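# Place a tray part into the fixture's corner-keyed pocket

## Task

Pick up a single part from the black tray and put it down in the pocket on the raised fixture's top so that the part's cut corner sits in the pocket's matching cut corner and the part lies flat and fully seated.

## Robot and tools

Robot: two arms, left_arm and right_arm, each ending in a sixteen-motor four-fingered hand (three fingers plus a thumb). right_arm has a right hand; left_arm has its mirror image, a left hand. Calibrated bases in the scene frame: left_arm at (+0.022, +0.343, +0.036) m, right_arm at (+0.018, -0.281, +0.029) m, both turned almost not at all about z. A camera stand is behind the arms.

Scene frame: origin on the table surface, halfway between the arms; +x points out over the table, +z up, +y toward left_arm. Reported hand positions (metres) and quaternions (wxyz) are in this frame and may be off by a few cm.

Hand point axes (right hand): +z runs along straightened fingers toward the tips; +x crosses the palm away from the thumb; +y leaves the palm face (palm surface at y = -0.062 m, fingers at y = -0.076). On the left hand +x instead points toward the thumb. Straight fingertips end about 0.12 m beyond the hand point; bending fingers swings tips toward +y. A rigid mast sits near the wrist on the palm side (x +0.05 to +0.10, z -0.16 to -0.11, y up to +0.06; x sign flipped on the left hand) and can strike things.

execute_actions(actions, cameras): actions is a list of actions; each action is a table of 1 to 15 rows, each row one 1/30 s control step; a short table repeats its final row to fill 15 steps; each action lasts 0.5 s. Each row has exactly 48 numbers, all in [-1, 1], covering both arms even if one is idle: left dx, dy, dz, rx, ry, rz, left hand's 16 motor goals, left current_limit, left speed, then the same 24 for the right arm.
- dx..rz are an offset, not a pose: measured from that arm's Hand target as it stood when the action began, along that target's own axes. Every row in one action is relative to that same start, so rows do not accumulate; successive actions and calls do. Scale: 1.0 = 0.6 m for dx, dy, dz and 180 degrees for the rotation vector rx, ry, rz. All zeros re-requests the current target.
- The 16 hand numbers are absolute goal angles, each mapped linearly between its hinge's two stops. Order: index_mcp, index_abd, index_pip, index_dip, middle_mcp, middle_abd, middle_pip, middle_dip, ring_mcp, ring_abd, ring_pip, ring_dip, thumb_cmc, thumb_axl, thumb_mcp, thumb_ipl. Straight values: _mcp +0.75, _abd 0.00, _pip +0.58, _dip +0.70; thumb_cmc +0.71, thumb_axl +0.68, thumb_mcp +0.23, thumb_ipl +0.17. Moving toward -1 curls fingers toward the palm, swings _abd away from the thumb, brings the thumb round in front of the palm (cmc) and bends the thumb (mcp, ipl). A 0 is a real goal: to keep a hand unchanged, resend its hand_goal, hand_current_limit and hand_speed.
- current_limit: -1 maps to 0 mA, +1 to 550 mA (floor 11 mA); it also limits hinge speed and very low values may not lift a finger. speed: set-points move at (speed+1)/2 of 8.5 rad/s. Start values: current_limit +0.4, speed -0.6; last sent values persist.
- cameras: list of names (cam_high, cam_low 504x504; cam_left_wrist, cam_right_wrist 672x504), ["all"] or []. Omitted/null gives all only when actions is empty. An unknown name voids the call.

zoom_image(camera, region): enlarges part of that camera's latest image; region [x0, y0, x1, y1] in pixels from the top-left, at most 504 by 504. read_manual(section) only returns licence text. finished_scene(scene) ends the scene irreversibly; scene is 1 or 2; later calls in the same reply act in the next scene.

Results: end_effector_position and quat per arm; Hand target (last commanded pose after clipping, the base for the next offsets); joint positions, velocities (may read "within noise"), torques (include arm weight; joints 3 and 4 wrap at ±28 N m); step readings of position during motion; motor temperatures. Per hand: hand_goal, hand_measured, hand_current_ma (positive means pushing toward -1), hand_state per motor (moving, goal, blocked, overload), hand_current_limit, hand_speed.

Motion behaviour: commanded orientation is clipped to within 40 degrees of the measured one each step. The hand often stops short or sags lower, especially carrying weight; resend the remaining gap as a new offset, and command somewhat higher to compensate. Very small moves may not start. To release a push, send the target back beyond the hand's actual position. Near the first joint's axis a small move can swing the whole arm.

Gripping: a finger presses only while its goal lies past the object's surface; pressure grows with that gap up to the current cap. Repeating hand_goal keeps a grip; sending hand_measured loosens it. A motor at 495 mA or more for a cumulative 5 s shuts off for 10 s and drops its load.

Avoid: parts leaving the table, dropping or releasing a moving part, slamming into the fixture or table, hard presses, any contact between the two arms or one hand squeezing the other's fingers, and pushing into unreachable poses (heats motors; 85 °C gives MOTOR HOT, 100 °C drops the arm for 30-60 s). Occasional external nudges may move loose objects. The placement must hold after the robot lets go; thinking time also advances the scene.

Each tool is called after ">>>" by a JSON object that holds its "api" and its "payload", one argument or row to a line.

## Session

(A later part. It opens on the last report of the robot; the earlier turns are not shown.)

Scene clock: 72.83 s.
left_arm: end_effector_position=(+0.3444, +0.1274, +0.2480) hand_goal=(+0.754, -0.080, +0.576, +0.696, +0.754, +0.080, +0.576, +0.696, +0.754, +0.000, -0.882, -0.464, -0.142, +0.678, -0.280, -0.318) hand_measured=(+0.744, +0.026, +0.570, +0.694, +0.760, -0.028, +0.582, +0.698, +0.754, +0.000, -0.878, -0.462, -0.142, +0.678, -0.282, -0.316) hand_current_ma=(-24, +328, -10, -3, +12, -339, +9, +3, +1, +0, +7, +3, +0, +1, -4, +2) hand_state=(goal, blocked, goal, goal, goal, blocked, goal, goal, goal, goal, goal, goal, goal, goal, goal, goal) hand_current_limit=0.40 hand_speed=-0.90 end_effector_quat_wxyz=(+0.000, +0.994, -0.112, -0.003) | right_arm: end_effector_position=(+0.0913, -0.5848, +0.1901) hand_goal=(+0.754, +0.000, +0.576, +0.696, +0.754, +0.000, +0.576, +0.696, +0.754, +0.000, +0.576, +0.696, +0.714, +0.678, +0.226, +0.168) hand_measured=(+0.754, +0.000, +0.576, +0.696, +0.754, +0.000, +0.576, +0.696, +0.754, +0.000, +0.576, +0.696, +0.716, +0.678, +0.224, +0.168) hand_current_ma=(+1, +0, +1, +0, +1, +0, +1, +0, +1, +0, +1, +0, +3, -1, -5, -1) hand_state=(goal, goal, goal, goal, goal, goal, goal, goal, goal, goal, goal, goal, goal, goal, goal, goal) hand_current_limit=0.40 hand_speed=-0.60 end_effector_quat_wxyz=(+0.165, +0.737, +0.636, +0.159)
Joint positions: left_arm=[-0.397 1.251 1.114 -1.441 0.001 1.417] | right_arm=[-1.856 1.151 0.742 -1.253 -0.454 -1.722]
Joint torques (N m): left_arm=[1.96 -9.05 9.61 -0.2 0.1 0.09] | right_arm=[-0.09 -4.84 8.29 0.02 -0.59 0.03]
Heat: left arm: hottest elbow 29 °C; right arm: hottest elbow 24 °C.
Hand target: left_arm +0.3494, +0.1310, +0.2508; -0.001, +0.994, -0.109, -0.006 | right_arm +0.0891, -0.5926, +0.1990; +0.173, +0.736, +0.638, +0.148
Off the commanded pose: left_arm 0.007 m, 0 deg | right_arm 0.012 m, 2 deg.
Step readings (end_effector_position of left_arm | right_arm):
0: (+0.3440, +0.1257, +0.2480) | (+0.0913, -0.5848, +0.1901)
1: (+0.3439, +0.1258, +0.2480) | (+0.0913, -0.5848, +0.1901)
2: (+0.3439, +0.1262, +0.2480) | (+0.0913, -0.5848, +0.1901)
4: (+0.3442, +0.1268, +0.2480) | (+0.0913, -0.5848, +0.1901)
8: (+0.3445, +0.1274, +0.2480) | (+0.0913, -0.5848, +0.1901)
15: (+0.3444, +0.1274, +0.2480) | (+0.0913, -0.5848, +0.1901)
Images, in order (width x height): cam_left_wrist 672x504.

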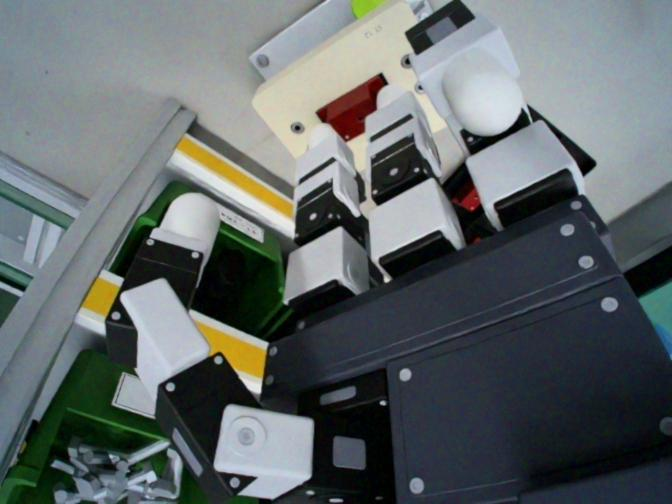

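>>> {"api": "execute_actions", "payload": {
  "actions": [
    [[-0.008,0.001,0.01,0,0,0,0.754,-0.08,0.576,0.696,0.754,0.08,0.576,0.696,0.754,0,-0.883,-0.464,-0.143,0.678,-0.281,-0.319,0.4,-0.9,0,0,0,0,0,0,0.754,0,0.576,0.696,0.754,0,0.576,0.696,0.754,0,0.576,0.696,0.714,0.678,0.226,0.168,0.4,-0.6]]
  ],
  "cameras": ["cam_left_wrist"]
}}

>>> {"api": "zoom_image", "payload": {
  "camera": "cam_left_wrist",
  "region": [305, 60, 395, 145]
}}

Scene clock: 73.77 s.
left_arm: end_effector_position=(+0.3444, +0.1274, +0.2480) hand_goal=(+0.754, -0.080, +0.576, +0.696, +0.754, +0.080, +0.576, +0.696, +0.754, +0.000, -0.882, -0.464, -0.142, +0.678, -0.280, -0.318) hand_measured=(+0.744, +0.026, +0.570, +0.694, +0.760, -0.028, +0.582, +0.698, +0.754, +0.000, -0.878, -0.462, -0.142, +0.678, -0.282, -0.316) hand_current_ma=(-24, +328, -10, -3, +12, -339, +9, +3, +1, +0, +7, +3, +0, +1, -4, +2) hand_state=(goal, blocked, goal, goal, goal, blocked, goal, goal, goal, goal, goal, goal, goal, goal, goal, goal) hand_current_limit=0.40 hand_speed=-0.90 end_effector_quat_wxyz=(+0.000, +0.994, -0.112, -0.003) | right_arm: end_effector_position=(+0.0913, -0.5848, +0.1901) hand_goal=(+0.754, +0.000, +0.576, +0.696, +0.754, +0.000, +0.576, +0.696, +0.754, +0.000, +0.576, +0.696, +0.714, +0.678, +0.226, +0.168) hand_measured=(+0.754, +0.000, +0.576, +0.696, +0.754, +0.000, +0.576, +0.696, +0.754, +0.000, +0.576, +0.696, +0.716, +0.678, +0.224, +0.168) hand_current_ma=(+1, +0, +1, +0, +1, +0, +1, +0, +1, +0, +1, +0, +3, -1, -5, -1) hand_state=(goal, goal, goal, goal, goal, goal, goal, goal, goal, goal, goal, goal, goal, goal, goal, goal) hand_current_limit=0.40 hand_speed=-0.60 end_effector_quat_wxyz=(+0.165, +0.737, +0.636, +0.159)
Joint positions: left_arm=[-0.397 1.251 1.114 -1.441 0.001 1.417] | right_arm=[-1.856 1.151 0.742 -1.253 -0.454 -1.722]
Joint torques (N m): left_arm=[1.79 -9.82 7.65 0.39 0.1 0.05] | right_arm=[-0.09 -4.84 8.29 0.01 -0.59 0.03]
Heat: left arm: hottest elbow 29 °C; right arm: hottest elbow 24 °C.
Hand target: left_arm +0.3446, +0.1315, +0.2448; -0.001, +0.994, -0.109, -0.006 | right_arm +0.0891, -0.5926, +0.1990; +0.173, +0.736, +0.638, +0.148
Off the commanded pose: left_arm 0.005 m, 0 deg | right_arm 0.012 m, 2 deg.
Step readings (end_effector_position of left_arm | right_arm):
0: (+0.3444, +0.1274, +0.2480) | (+0.0913, -0.5848, +0.1901)
1: (+0.3444, +0.1274, +0.2480) | (+0.0913, -0.5848, +0.1901)
2: (+0.3444, +0.1274, +0.2480) | (+0.0913, -0.5848, +0.1901)
4: (+0.3444, +0.1274, +0.2480) | (+0.0913, -0.5848, +0.1901)
8: (+0.3444, +0.1274, +0.2480) | (+0.0913, -0.5848, +0.1901)
15: (+0.3444, +0.1274, +0.2480) | (+0.0913, -0.5848, +0.1901)
Images, in order (width x height): cam_left_wrist 672x504.

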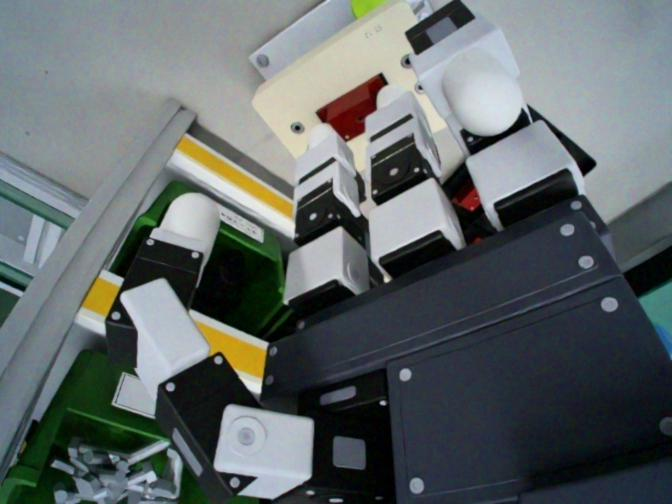

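Scaled by 5.600 from the camera's 672x504 image, which has a finer 960x720 frame.

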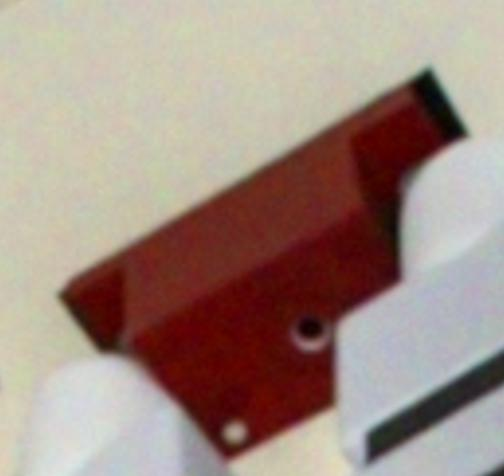

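>>> {"api": "execute_actions", "payload": {
  "actions": [
    [[-0.0085,0.002,0.002,0,0,0,0.754,-0.08,0.576,0.696,0.754,0.08,0.576,0.696,0.754,0,-0.883,-0.464,-0.143,0.678,-0.281,-0.319,0.4,-0.9,0,0,0,0,0,0,0.754,0,0.576,0.696,0.754,0,0.576,0.696,0.754,0,0.576,0.696,0.714,0.678,0.226,0.168,0.4,-0.6]]
  ],
  "cameras": ["cam_left_wrist"]
}}

>>> {"api": "zoom_image", "payload": {
  "camera": "cam_left_wrist",
  "region": [305, 60, 395, 145]
}}

Scene clock: 75.00 s.
left_arm: end_effector_position=(+0.3417, +0.1285, +0.2474) hand_goal=(+0.754, -0.080, +0.576, +0.696, +0.754, +0.080, +0.576, +0.696, +0.754, +0.000, -0.882, -0.464, -0.142, +0.678, -0.280, -0.318) hand_measured=(+0.740, +0.026, +0.568, +0.694, +0.760, -0.028, +0.582, +0.698, +0.754, +0.000, -0.878, -0.462, -0.142, +0.678, -0.282, -0.316) hand_current_ma=(-31, +328, -14, -3, +11, -339, +9, +3, +1, +0, +7, +3, +0, +1, -4, +2) hand_state=(goal, blocked, goal, goal, goal, blocked, goal, goal, goal, goal, goal, goal, goal, goal, goal, goal) hand_current_limit=0.40 hand_speed=-0.90 end_effector_quat_wxyz=(+0.000, +0.994, -0.112, -0.004) | right_arm: end_effector_position=(+0.0913, -0.5848, +0.1901) hand_goal=(+0.754, +0.000, +0.576, +0.696, +0.754, +0.000, +0.576, +0.696, +0.754, +0.000, +0.576, +0.696, +0.714, +0.678, +0.226, +0.168) hand_measured=(+0.754, +0.000, +0.576, +0.696, +0.754, +0.000, +0.576, +0.696, +0.754, +0.000, +0.576, +0.696, +0.716, +0.678, +0.224, +0.168) hand_current_ma=(+1, +0, +1, +0, +1, +0, +1, +0, +1, +0, +1, +0, +3, -1, -5, -1) hand_state=(goal, goal, goal, goal, goal, goal, goal, goal, goal, goal, goal, goal, goal, goal, goal, goal) hand_current_limit=0.40 hand_speed=-0.60 end_effector_quat_wxyz=(+0.165, +0.737, +0.636, +0.159)
Joint positions: left_arm=[-0.397 1.244 1.107 -1.441 0.001 1.417] | right_arm=[-1.856 1.151 0.742 -1.253 -0.454 -1.722]
Joint torques (N m): left_arm=[1.26 -10.34 7.2 0.47 0.1 0] | right_arm=[-0.03 -4.84 8.29 0.02 -0.59 0.03]
Heat: left arm: hottest elbow 29 °C; right arm: hottest elbow 24 °C.
Hand target: left_arm +0.3393, +0.1315, +0.2437; -0.001, +0.994, -0.109, -0.006 | right_arm +0.0891, -0.5926, +0.1990; +0.173, +0.736, +0.638, +0.148
Off the commanded pose: left_arm 0.005 m, 0 deg | right_arm 0.012 m, 2 deg.
Step readings (end_effector_position of left_arm | right_arm):
0: (+0.3444, +0.1274, +0.2480) | (+0.0913, -0.5848, +0.1901)
1: (+0.3441, +0.1276, +0.2477) | (+0.0913, -0.5848, +0.1901)
2: (+0.3436, +0.1278, +0.2474) | (+0.0913, -0.5848, +0.1901)
4: (+0.3424, +0.1282, +0.2474) | (+0.0913, -0.5848, +0.1901)
8: (+0.3417, +0.1285, +0.2474) | (+0.0913, -0.5848, +0.1901)
15: (+0.3417, +0.1285, +0.2474) | (+0.0913, -0.5848, +0.1901)
Images, in order (width x height): cam_left_wrist 672x504.

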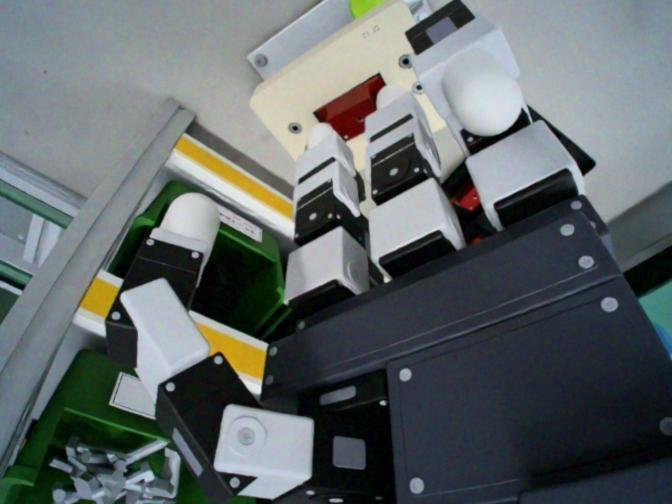

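Scaled by 5.600 from the camera's 672x504 image, which has a finer 960x720 frame.

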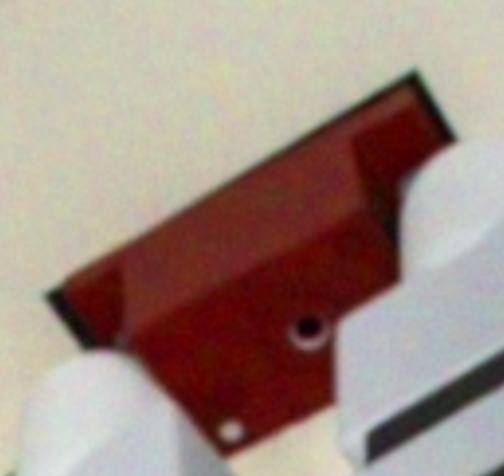

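>>> {"api": "execute_actions", "payload": {
  "actions": [
    [[0,0,0.0083,0,0.002,0,0.754,-0.08,0.576,0.696,0.754,0.08,0.576,0.696,0.754,0,-0.883,-0.464,-0.143,0.678,-0.281,-0.319,0.4,-0.9,0,0,0,0,0,0,0.754,0,0.576,0.696,0.754,0,0.576,0.696,0.754,0,0.576,0.696,0.714,0.678,0.226,0.168,0.4,-0.6]]
  ],
  "cameras": ["cam_left_wrist"]
}}

>>> {"api": "zoom_image", "payload": {
  "camera": "cam_left_wrist",
  "region": [305, 60, 395, 145]
}}

Scene clock: 75.83 s.
left_arm: end_effector_position=(+0.3410, +0.1288, +0.2460) hand_goal=(+0.754, -0.080, +0.576, +0.696, +0.754, +0.080, +0.576, +0.696, +0.754, +0.000, -0.882, -0.464, -0.142, +0.678, -0.280, -0.318) hand_measured=(+0.740, +0.026, +0.568, +0.694, +0.758, -0.028, +0.580, +0.698, +0.754, +0.000, -0.878, -0.462, -0.142, +0.678, -0.282, -0.316) hand_current_ma=(-31, +328, -14, -3, +9, -339, +8, +3, +1, +0, +7, +3, +0, +1, -4, +2) hand_state=(goal, blocked, goal, goal, goal, blocked, goal, goal, goal, goal, goal, goal, goal, goal, goal, goal) hand_current_limit=0.40 hand_speed=-0.90 end_effector_quat_wxyz=(+0.001, +0.994, -0.112, +0.001) | right_arm: end_effector_position=(+0.0913, -0.5848, +0.1901) hand_goal=(+0.754, +0.000, +0.576, +0.696, +0.754, +0.000, +0.576, +0.696, +0.754, +0.000, +0.576, +0.696, +0.714, +0.678, +0.226, +0.168) hand_measured=(+0.754, +0.000, +0.576, +0.696, +0.754, +0.000, +0.576, +0.696, +0.754, +0.000, +0.576, +0.696, +0.716, +0.678, +0.224, +0.168) hand_current_ma=(+1, +0, +1, +0, +1, +0, +1, +0, +1, +0, +1, +0, +3, -1, -5, -1) hand_state=(goal, goal, goal, goal, goal, goal, goal, goal, goal, goal, goal, goal, goal, goal, goal, goal) hand_current_limit=0.40 hand_speed=-0.60 end_effector_quat_wxyz=(+0.165, +0.737, +0.636, +0.159)
Joint positions: left_arm=[-0.397 1.235 1.095 -1.427 0.001 1.417] | right_arm=[-1.856 1.151 0.742 -1.253 -0.454 -1.722]
Joint torques (N m): left_arm=[1.32 -9.76 6.89 0.76 0.06 -0.01] | right_arm=[-0.09 -4.84 8.29 0.01 -0.59 0.03]
Heat: left arm: hottest elbow 29 °C; right arm: hottest elbow 24 °C.
Hand target: left_arm +0.3392, +0.1315, +0.2388; -0.001, +0.994, -0.109, -0.003 | right_arm +0.0891, -0.5926, +0.1990; +0.173, +0.736, +0.638, +0.148
Off the commanded pose: left_arm 0.008 m, 1 deg | right_arm 0.012 m, 2 deg.
Step readings (end_effector_position of left_arm | right_arm):
0: (+0.3417, +0.1285, +0.2474) | (+0.0913, -0.5848, +0.1901)
1: (+0.3419, +0.1284, +0.2470) | (+0.0913, -0.5848, +0.1901)
2: (+0.3419, +0.1284, +0.2463) | (+0.0913, -0.5848, +0.1901)
4: (+0.3413, +0.1287, +0.2459) | (+0.0913, -0.5848, +0.1901)
8: (+0.3410, +0.1288, +0.2460) | (+0.0913, -0.5848, +0.1901)
15: (+0.3410, +0.1288, +0.2460) | (+0.0913, -0.5848, +0.1901)
Images, in order (width x height): cam_left_wrist 672x504.

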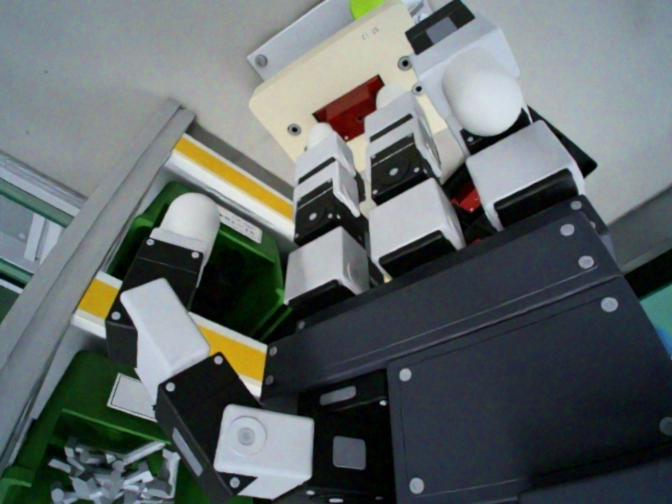

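Scaled by 5.600 from the camera's 672x504 image, which has a finer 960x720 frame.

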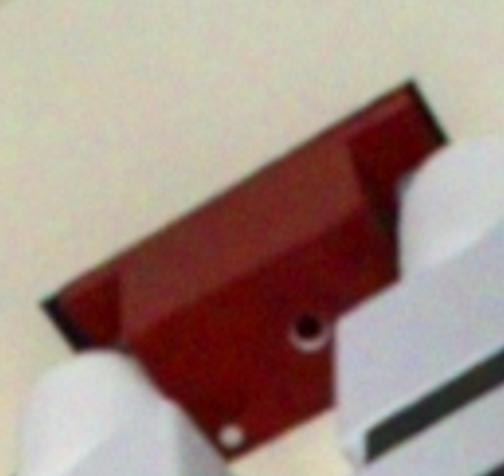

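>>> {"api": "zoom_image", "payload": {
  "camera": "cam_left_wrist",
  "region": [350, 60, 390, 100]
}}

>>> {"api": "zoom_image", "payload": {
  "camera": "cam_left_wrist",
  "region": [305, 95, 345, 135]
}}

Scaled by 12.600 from the camera's 672x504 image, which has a finer 960x720 frame.

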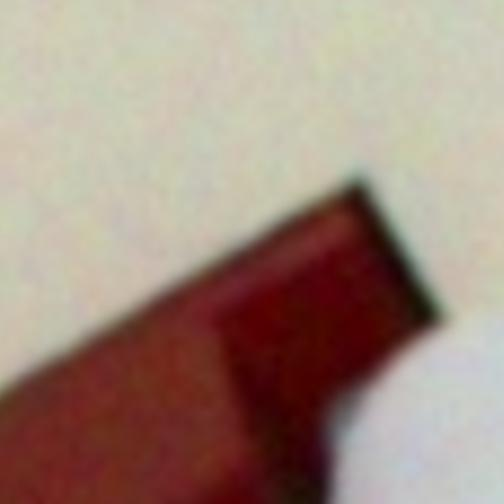

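Scaled by 12.600 from the camera's 672x504 image, which has a finer 960x720 frame.

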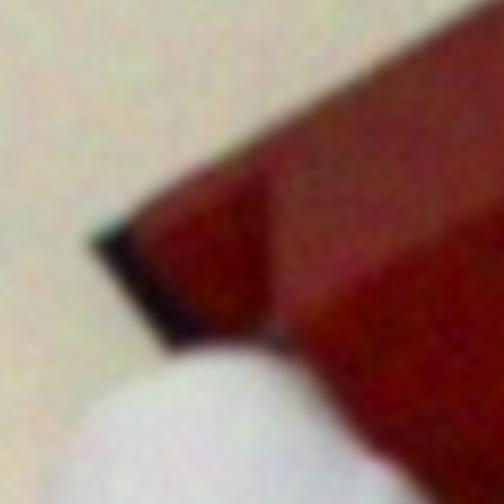

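>>> {"api": "execute_actions", "payload": {
  "actions": [
    [[0,0,-0.0117,0,0,0,0.754,-0.04,0.576,0.696,0.754,0.04,0.576,0.696,0.754,0,-0.883,-0.464,-0.143,0.678,-0.281,-0.319,0.4,-0.95,0,0,0,0,0,0,0.754,0,0.576,0.696,0.754,0,0.576,0.696,0.754,0,0.576,0.696,0.714,0.678,0.226,0.168,0.4,-0.6]],
    [[0,0,0,0,0,0,0.754,0.06,0.576,0.696,0.754,-0.06,0.576,0.696,0.754,0,-0.883,-0.464,-0.143,0.678,-0.281,-0.319,0.4,-0.95,0,0,0,0,0,0,0.754,0,0.576,0.696,0.754,0,0.576,0.696,0.754,0,0.576,0.696,0.714,0.678,0.226,0.168,0.4,-0.6]]
  ],
  "cameras": ["cam_left_wrist"]
}}

>>> {"api": "zoom_image", "payload": {
  "camera": "cam_left_wrist",
  "region": [305, 60, 395, 145]
}}

Scene clock: 77.43 s.
left_arm: end_effector_position=(+0.3410, +0.1288, +0.2460) hand_goal=(+0.754, +0.060, +0.576, +0.696, +0.754, -0.060, +0.576, +0.696, +0.754, +0.000, -0.882, -0.464, -0.142, +0.678, -0.280, -0.318) hand_measured=(+0.750, +0.056, +0.572, +0.694, +0.756, -0.056, +0.578, +0.698, +0.754, +0.000, -0.878, -0.462, -0.142, +0.678, -0.282, -0.316) hand_current_ma=(-8, -5, -5, -3, +2, +5, +3, +3, +1, +0, +7, +3, +0, +1, -4, +2) hand_state=(goal, goal, goal, goal, goal, goal, goal, goal, goal, goal, goal, goal, goal, goal, goal, goal) hand_current_limit=0.40 hand_speed=-0.95 end_effector_quat_wxyz=(+0.001, +0.994, -0.112, +0.001) | right_arm: end_effector_position=(+0.0913, -0.5848, +0.1901) hand_goal=(+0.754, +0.000, +0.576, +0.696, +0.754, +0.000, +0.576, +0.696, +0.754, +0.000, +0.576, +0.696, +0.714, +0.678, +0.226, +0.168) hand_measured=(+0.754, +0.000, +0.576, +0.696, +0.754, +0.000, +0.576, +0.696, +0.754, +0.000, +0.576, +0.696, +0.716, +0.678, +0.224, +0.168) hand_current_ma=(+1, +0, +1, +0, +1, +0, +1, +0, +1, +0, +1, +0, +3, -1, -5, -1) hand_state=(goal, goal, goal, goal, goal, goal, goal, goal, goal, goal, goal, goal, goal, goal, goal, goal) hand_current_limit=0.40 hand_speed=-0.60 end_effector_quat_wxyz=(+0.165, +0.737, +0.636, +0.159)
Joint positions: left_arm=[-0.397 1.235 1.095 -1.427 0.001 1.417] | right_arm=[-1.856 1.151 0.742 -1.253 -0.454 -1.722]
Joint torques (N m): left_arm=[1.38 -9.82 8.2 -0.1 0.06 -0.01] | right_arm=[-0.03 -4.84 8.31 0.01 -0.59 0.03]
Heat: left arm: hottest elbow 29 °C; right arm: hottest elbow 24 °C.
Hand target: left_arm +0.3392, +0.1315, +0.2457; -0.001, +0.994, -0.109, -0.003 | right_arm +0.0891, -0.5926, +0.1990; +0.173, +0.736, +0.638, +0.148
Off the commanded pose: left_arm 0.003 m, 1 deg | right_arm 0.012 m, 2 deg.
Step readings (end_effector_position of left_arm | right_arm):
0: (+0.3410, +0.1288, +0.2460) | (+0.0913, -0.5848, +0.1901)
1: (+0.3410, +0.1288, +0.2460) | (+0.0913, -0.5848, +0.1901)
2: (+0.3410, +0.1288, +0.2460) | (+0.0913, -0.5848, +0.1901)
4: (+0.3410, +0.1288, +0.2460) | (+0.0913, -0.5848, +0.1901)
8: (+0.3410, +0.1288, +0.2460) | (+0.0913, -0.5848, +0.1901)
15: (+0.3410, +0.1288, +0.2460) | (+0.0913, -0.5848, +0.1901)
16: (+0.3410, +0.1288, +0.2460) | (+0.0913, -0.5848, +0.1901)
17: (+0.3410, +0.1288, +0.2460) | (+0.0913, -0.5848, +0.1901)
19: (+0.3410, +0.1288, +0.2460) | (+0.0913, -0.5848, +0.1901)
23: (+0.3410, +0.1288, +0.2460) | (+0.0913, -0.5848, +0.1901)
30: (+0.3410, +0.1288, +0.2460) | (+0.0913, -0.5848, +0.1901)
Images, in order (width x height): cam_left_wrist 672x504.

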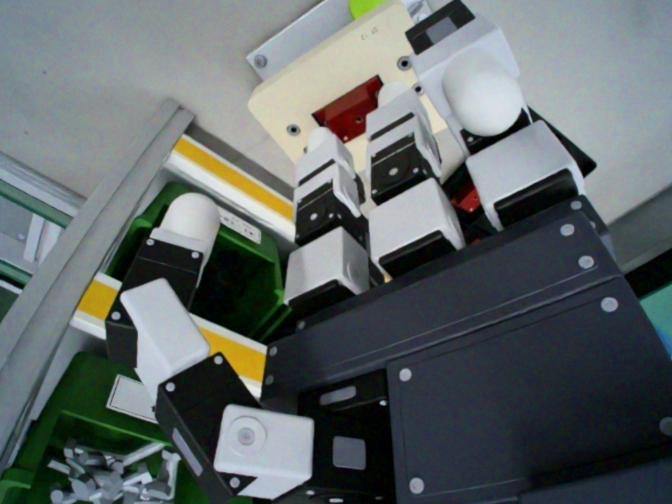

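Scaled by 5.600 from the camera's 672x504 image, which has a finer 960x720 frame.

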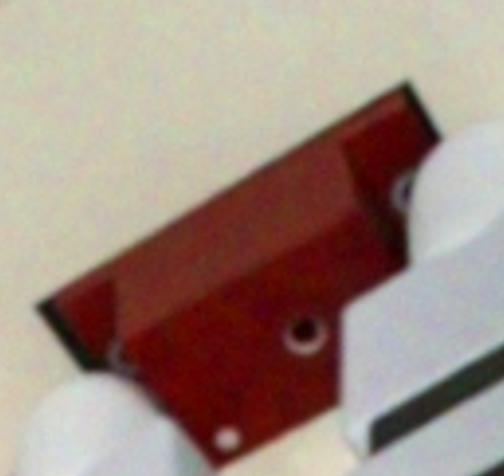

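>>> {"api": "execute_actions", "payload": {
  "actions": [
    [[0,0,0,0,0,0,0.754,0.2,0.576,0.696,0.754,-0.12,0.576,0.696,0.754,0,-0.883,-0.464,-0.143,0.678,-0.281,-0.319,0.4,-0.8,0,0,0,0,0,0,0.754,0,0.576,0.696,0.754,0,0.576,0.696,0.754,0,0.576,0.696,0.714,0.678,0.226,0.168,0.4,-0.6]],
    [[0,0,-0.05,0,0,0,0.754,0.2,0.576,0.696,0.754,-0.12,0.576,0.696,0.754,0,-0.883,-0.464,-0.143,0.678,-0.281,-0.319,0.4,-0.8,0,0,0,0,0,0,0.754,0,0.576,0.696,0.754,0,0.576,0.696,0.754,0,0.576,0.696,0.714,0.678,0.226,0.168,0.4,-0.6]],
    [[0,0,-0.05,0,0,0,0.754,0.2,0.576,0.696,0.754,-0.12,0.576,0.696,0.754,0,-0.883,-0.464,-0.143,0.678,-0.281,-0.319,0.4,-0.8,0,0,0,0,0,0,0.754,0,0.576,0.696,0.754,0,0.576,0.696,0.754,0,0.576,0.696,0.714,0.678,0.226,0.168,0.4,-0.6]]
  ],
  "cameras": ["cam_left_wrist","cam_high"]
}}

>>> {"api": "zoom_image", "payload": {
  "camera": "cam_left_wrist",
  "region": [290, 20, 410, 130]
}}

>>> {"api": "zoom_image", "payload": {
  "camera": "cam_high",
  "region": [210, 110, 290, 190]
}}

Scene clock: 79.50 s.
left_arm: end_effector_position=(+0.3307, +0.1329, +0.2856) hand_goal=(+0.754, +0.200, +0.576, +0.696, +0.754, -0.120, +0.576, +0.696, +0.754, +0.000, -0.882, -0.464, -0.142, +0.678, -0.280, -0.318) hand_measured=(+0.750, +0.202, +0.572, +0.694, +0.754, -0.118, +0.578, +0.698, +0.754, +0.000, -0.878, -0.462, -0.142, +0.678, -0.282, -0.316) hand_current_ma=(-6, +3, -4, -3, +1, +3, +3, +3, +1, +0, +7, +3, +0, +1, -4, +2) hand_state=(goal, goal, goal, goal, goal, goal, goal, goal, goal, goal, goal, goal, goal, goal, goal, goal) hand_current_limit=0.40 hand_speed=-0.80 end_effector_quat_wxyz=(-0.005, +0.993, -0.112, -0.022) | right_arm: end_effector_position=(+0.0913, -0.5848, +0.1901) hand_goal=(+0.754, +0.000, +0.576, +0.696, +0.754, +0.000, +0.576, +0.696, +0.754, +0.000, +0.576, +0.696, +0.714, +0.678, +0.226, +0.168) hand_measured=(+0.754, +0.000, +0.576, +0.696, +0.754, +0.000, +0.576, +0.696, +0.754, +0.000, +0.576, +0.696, +0.716, +0.678, +0.224, +0.168) hand_current_ma=(+1, +0, +1, +0, +1, +0, +1, +0, +1, +0, +1, +0, +3, -1, -5, -1) hand_state=(goal, goal, goal, goal, goal, goal, goal, goal, goal, goal, goal, goal, goal, goal, goal, goal) hand_current_limit=0.40 hand_speed=-0.60 end_effector_quat_wxyz=(+0.165, +0.737, +0.636, +0.159)
Joint positions: left_arm=[-0.397 1.228 1.197 -1.584 0.001 1.417] | right_arm=[-1.856 1.151 0.742 -1.253 -0.454 -1.722]
Joint torques (N m): left_arm=[1.14 -9.88 11.79 -0.24 0.06 0] | right_arm=[-0.09 -4.84 8.31 0.01 -0.59 0.03]
Heat: left arm: hottest elbow 29 °C; right arm: hottest elbow 24 °C.
Hand target: left_arm +0.3396, +0.1314, +0.3058; -0.001, +0.994, -0.109, -0.003 | right_arm +0.0891, -0.5926, +0.1990; +0.173, +0.736, +0.638, +0.148
Off the commanded pose: left_arm 0.022 m, 2 deg | right_arm 0.012 m, 2 deg.
Step readings (end_effector_position of left_arm | right_arm):
0: (+0.3410, +0.1288, +0.2460) | (+0.0913, -0.5848, +0.1901)
1: (+0.3410, +0.1288, +0.2460) | (+0.0913, -0.5848, +0.1901)
2: (+0.3410, +0.1288, +0.2460) | (+0.0913, -0.5848, +0.1901)
4: (+0.3410, +0.1288, +0.2460) | (+0.0913, -0.5848, +0.1901)
8: (+0.3410, +0.1288, +0.2460) | (+0.0913, -0.5848, +0.1901)
15: (+0.3410, +0.1288, +0.2460) | (+0.0913, -0.5848, +0.1901)
16: (+0.3387, +0.1297, +0.2459) | (+0.0913, -0.5848, +0.1901)
17: (+0.3356, +0.1310, +0.2469) | (+0.0913, -0.5848, +0.1901)
19: (+0.3299, +0.1332, +0.2488) | (+0.0913, -0.5848, +0.1901)
23: (+0.3286, +0.1337, +0.2507) | (+0.0913, -0.5848, +0.1901)
30: (+0.3285, +0.1338, +0.2508) | (+0.0913, -0.5848, +0.1901)
31: (+0.3280, +0.1339, +0.2527) | (+0.0913, -0.5848, +0.1901)
32: (+0.3268, +0.1344, +0.2565) | (+0.0913, -0.5848, +0.1901)
34: (+0.3270, +0.1343, +0.2691) | (+0.0913, -0.5848, +0.1901)
38: (+0.3313, +0.1327, +0.2845) | (+0.0913, -0.5848, +0.1901)
45: (+0.3308, +0.1328, +0.2856) | (+0.0913, -0.5848, +0.1901)
Images, in order (width x height): cam_high 504x504, cam_left_wrist 672x504.

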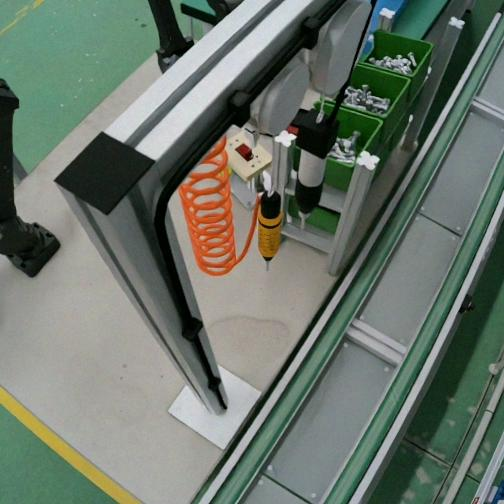

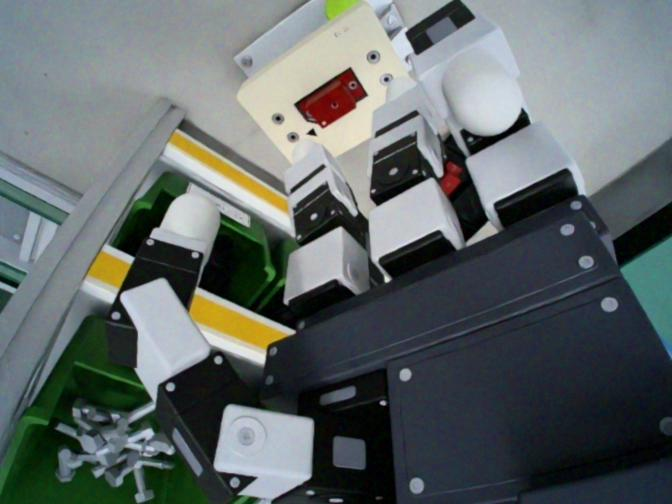

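Scaled by 4.200 from the camera's 672x504 image, which has a finer 960x720 frame.

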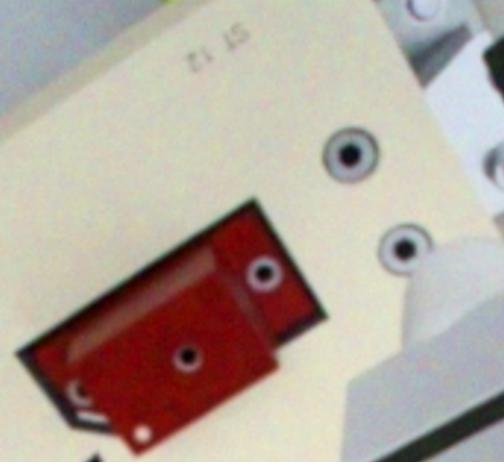

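Scaled by 6.300 from the camera's 504x504 image, which has a finer 720x720 frame.

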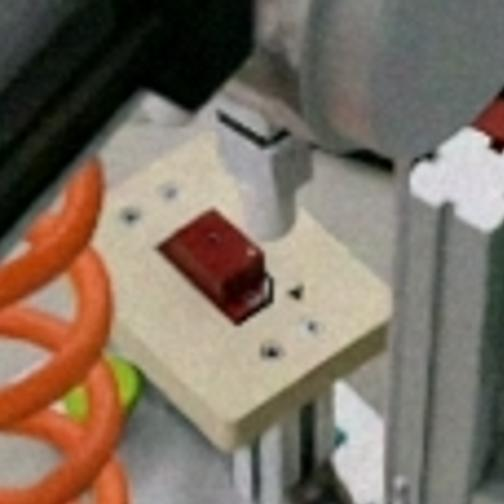

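>>> {"api": "zoom_image", "payload": {
  "camera": "cam_left_wrist",
  "region": [290, 62, 375, 132]
}}

>>> {"api": "zoom_image", "payload": {
  "camera": "cam_high",
  "region": [228, 136, 264, 172]
}}

Scaled by 5.929 from the camera's 672x504 image, which has a finer 960x720 frame.

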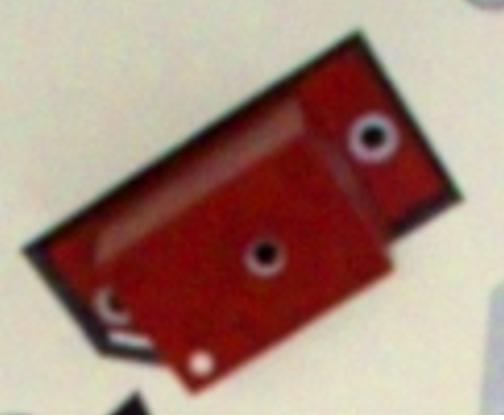

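Scaled by 14.000 from the camera's 504x504 image, which has a finer 720x720 frame.

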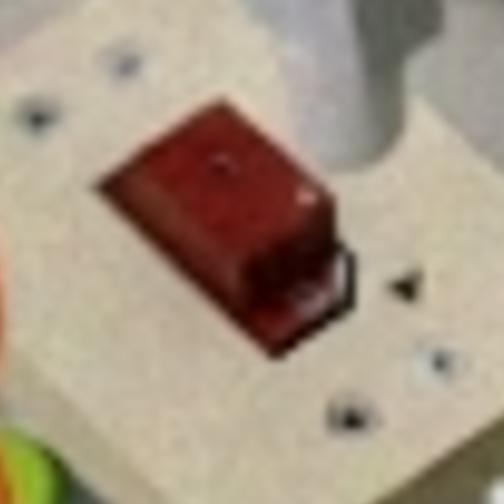

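>>> {"api": "execute_actions", "payload": {
  "actions": []
}}

>>> {"api": "zoom_image", "payload": {
  "camera": "cam_high",
  "region": [216, 120, 276, 180]
}}

>>> {"api": "zoom_image", "payload": {
  "camera": "cam_left_wrist",
  "region": [260, 40, 460, 190]
}}

Scene clock: 80.17 s.
left_arm: end_effector_position=(+0.3307, +0.1329, +0.2856) hand_goal=(+0.754, +0.200, +0.576, +0.696, +0.754, -0.120, +0.576, +0.696, +0.754, +0.000, -0.882, -0.464, -0.142, +0.678, -0.280, -0.318) hand_measured=(+0.750, +0.202, +0.572, +0.694, +0.754, -0.118, +0.578, +0.698, +0.754, +0.000, -0.878, -0.462, -0.142, +0.678, -0.282, -0.316) hand_current_ma=(-6, +3, -4, -3, +1, +3, +3, +3, +1, +0, +7, +3, +0, +1, -4, +2) hand_state=(goal, goal, goal, goal, goal, goal, goal, goal, goal, goal, goal, goal, goal, goal, goal, goal) hand_current_limit=0.40 hand_speed=-0.80 end_effector_quat_wxyz=(-0.005, +0.993, -0.112, -0.022) | right_arm: end_effector_position=(+0.0913, -0.5848, +0.1901) hand_goal=(+0.754, +0.000, +0.576, +0.696, +0.754, +0.000, +0.576, +0.696, +0.754, +0.000, +0.576, +0.696, +0.714, +0.678, +0.226, +0.168) hand_measured=(+0.754, +0.000, +0.576, +0.696, +0.754, +0.000, +0.576, +0.696, +0.754, +0.000, +0.576, +0.696, +0.716, +0.678, +0.224, +0.168) hand_current_ma=(+1, +0, +1, +0, +1, +0, +1, +0, +1, +0, +1, +0, +3, -1, -5, -1) hand_state=(goal, goal, goal, goal, goal, goal, goal, goal, goal, goal, goal, goal, goal, goal, goal, goal) hand_current_limit=0.40 hand_speed=-0.60 end_effector_quat_wxyz=(+0.165, +0.737, +0.636, +0.159)
Joint positions: left_arm=[-0.397 1.228 1.197 -1.584 0.001 1.417] | right_arm=[-1.856 1.151 0.742 -1.253 -0.454 -1.722]
Joint velocities: within noise
Joint torques (N m): left_arm=[1.26 -9.93 11.79 -0.29 0.07 0] | right_arm=[-0.03 -4.84 8.29 0.01 -0.59 0.03]
Motor temperatures (°C): left_arm=[19 27 29 19 20 23] | right_arm=[23 22 24 23 20 23]
Heat: left arm: hottest elbow 29 °C; right arm: hottest elbow 24 °C.
Hand target: left_arm +0.3396, +0.1314, +0.3058; -0.001, +0.994, -0.109, -0.003 | right_arm +0.0891, -0.5926, +0.1990; +0.173, +0.736, +0.638, +0.148
Off the commanded pose: left_arm 0.022 m, 2 deg | right_arm 0.012 m, 2 deg.

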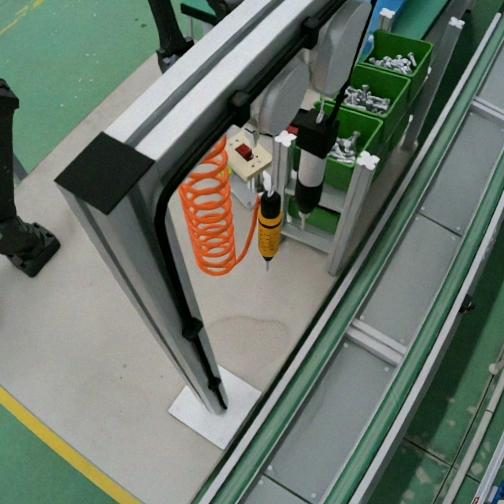

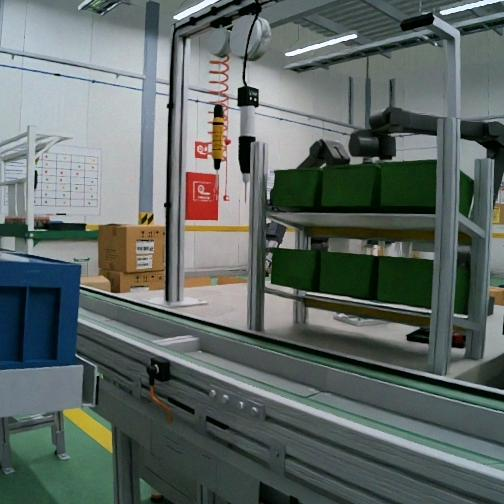

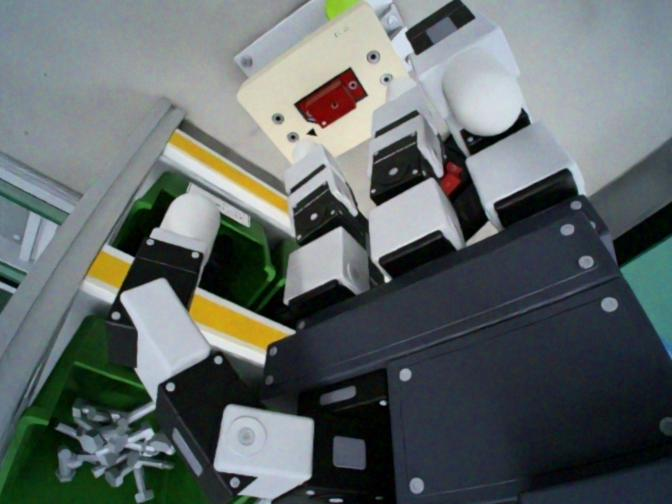

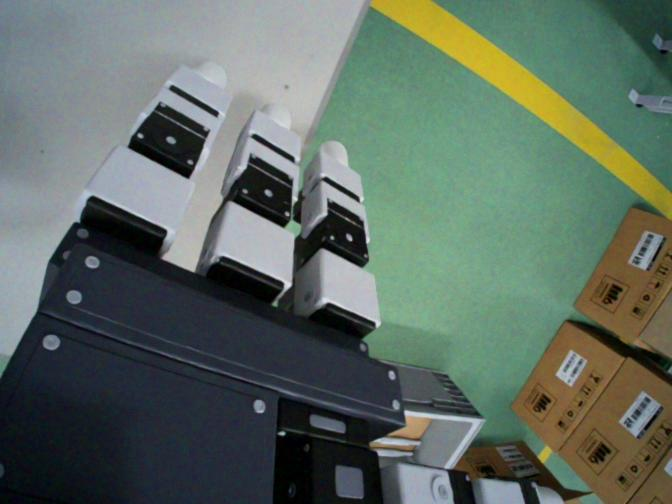

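Scaled by 8.400 from the camera's 504x504 image, which has a finer 720x720 frame.

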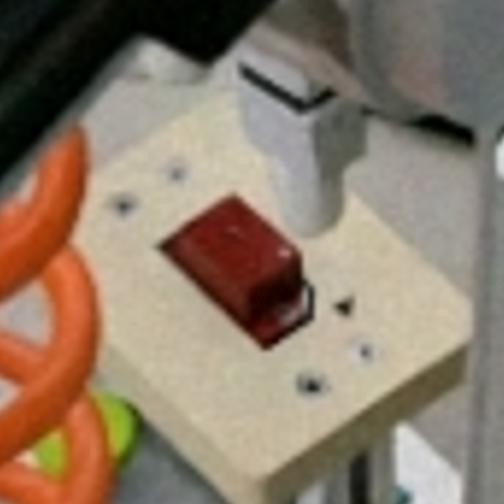

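Scaled by 2.520 from the camera's 672x504 image, which has a finer 960x720 frame.

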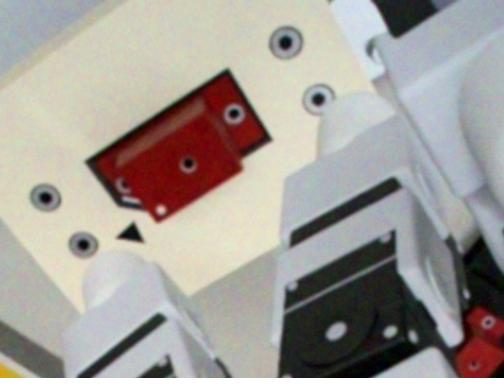

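>>> {"api": "zoom_image", "payload": {
  "camera": "cam_low",
  "region": [310, 290, 470, 360]
}}

>>> {"api": "zoom_image", "payload": {
  "camera": "cam_left_wrist",
  "region": [285, 60, 375, 135]
}}

Scaled by 3.150 from the camera's 504x504 image, which has a finer 720x720 frame.

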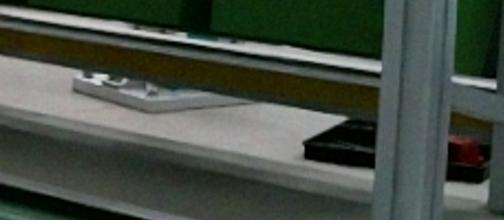

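Scaled by 5.600 from the camera's 672x504 image, which has a finer 960x720 frame.

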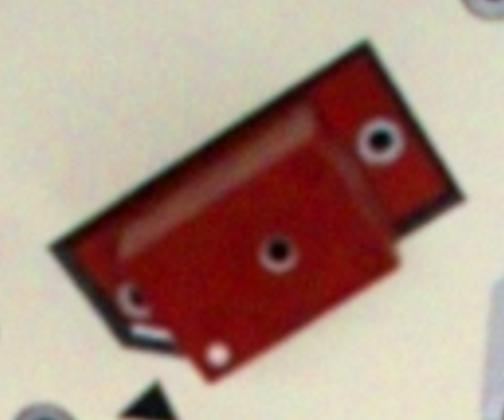

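>>> {"api": "finished_scene", "payload": {
  "scene": 1
}}

The scene is finished: the task was done.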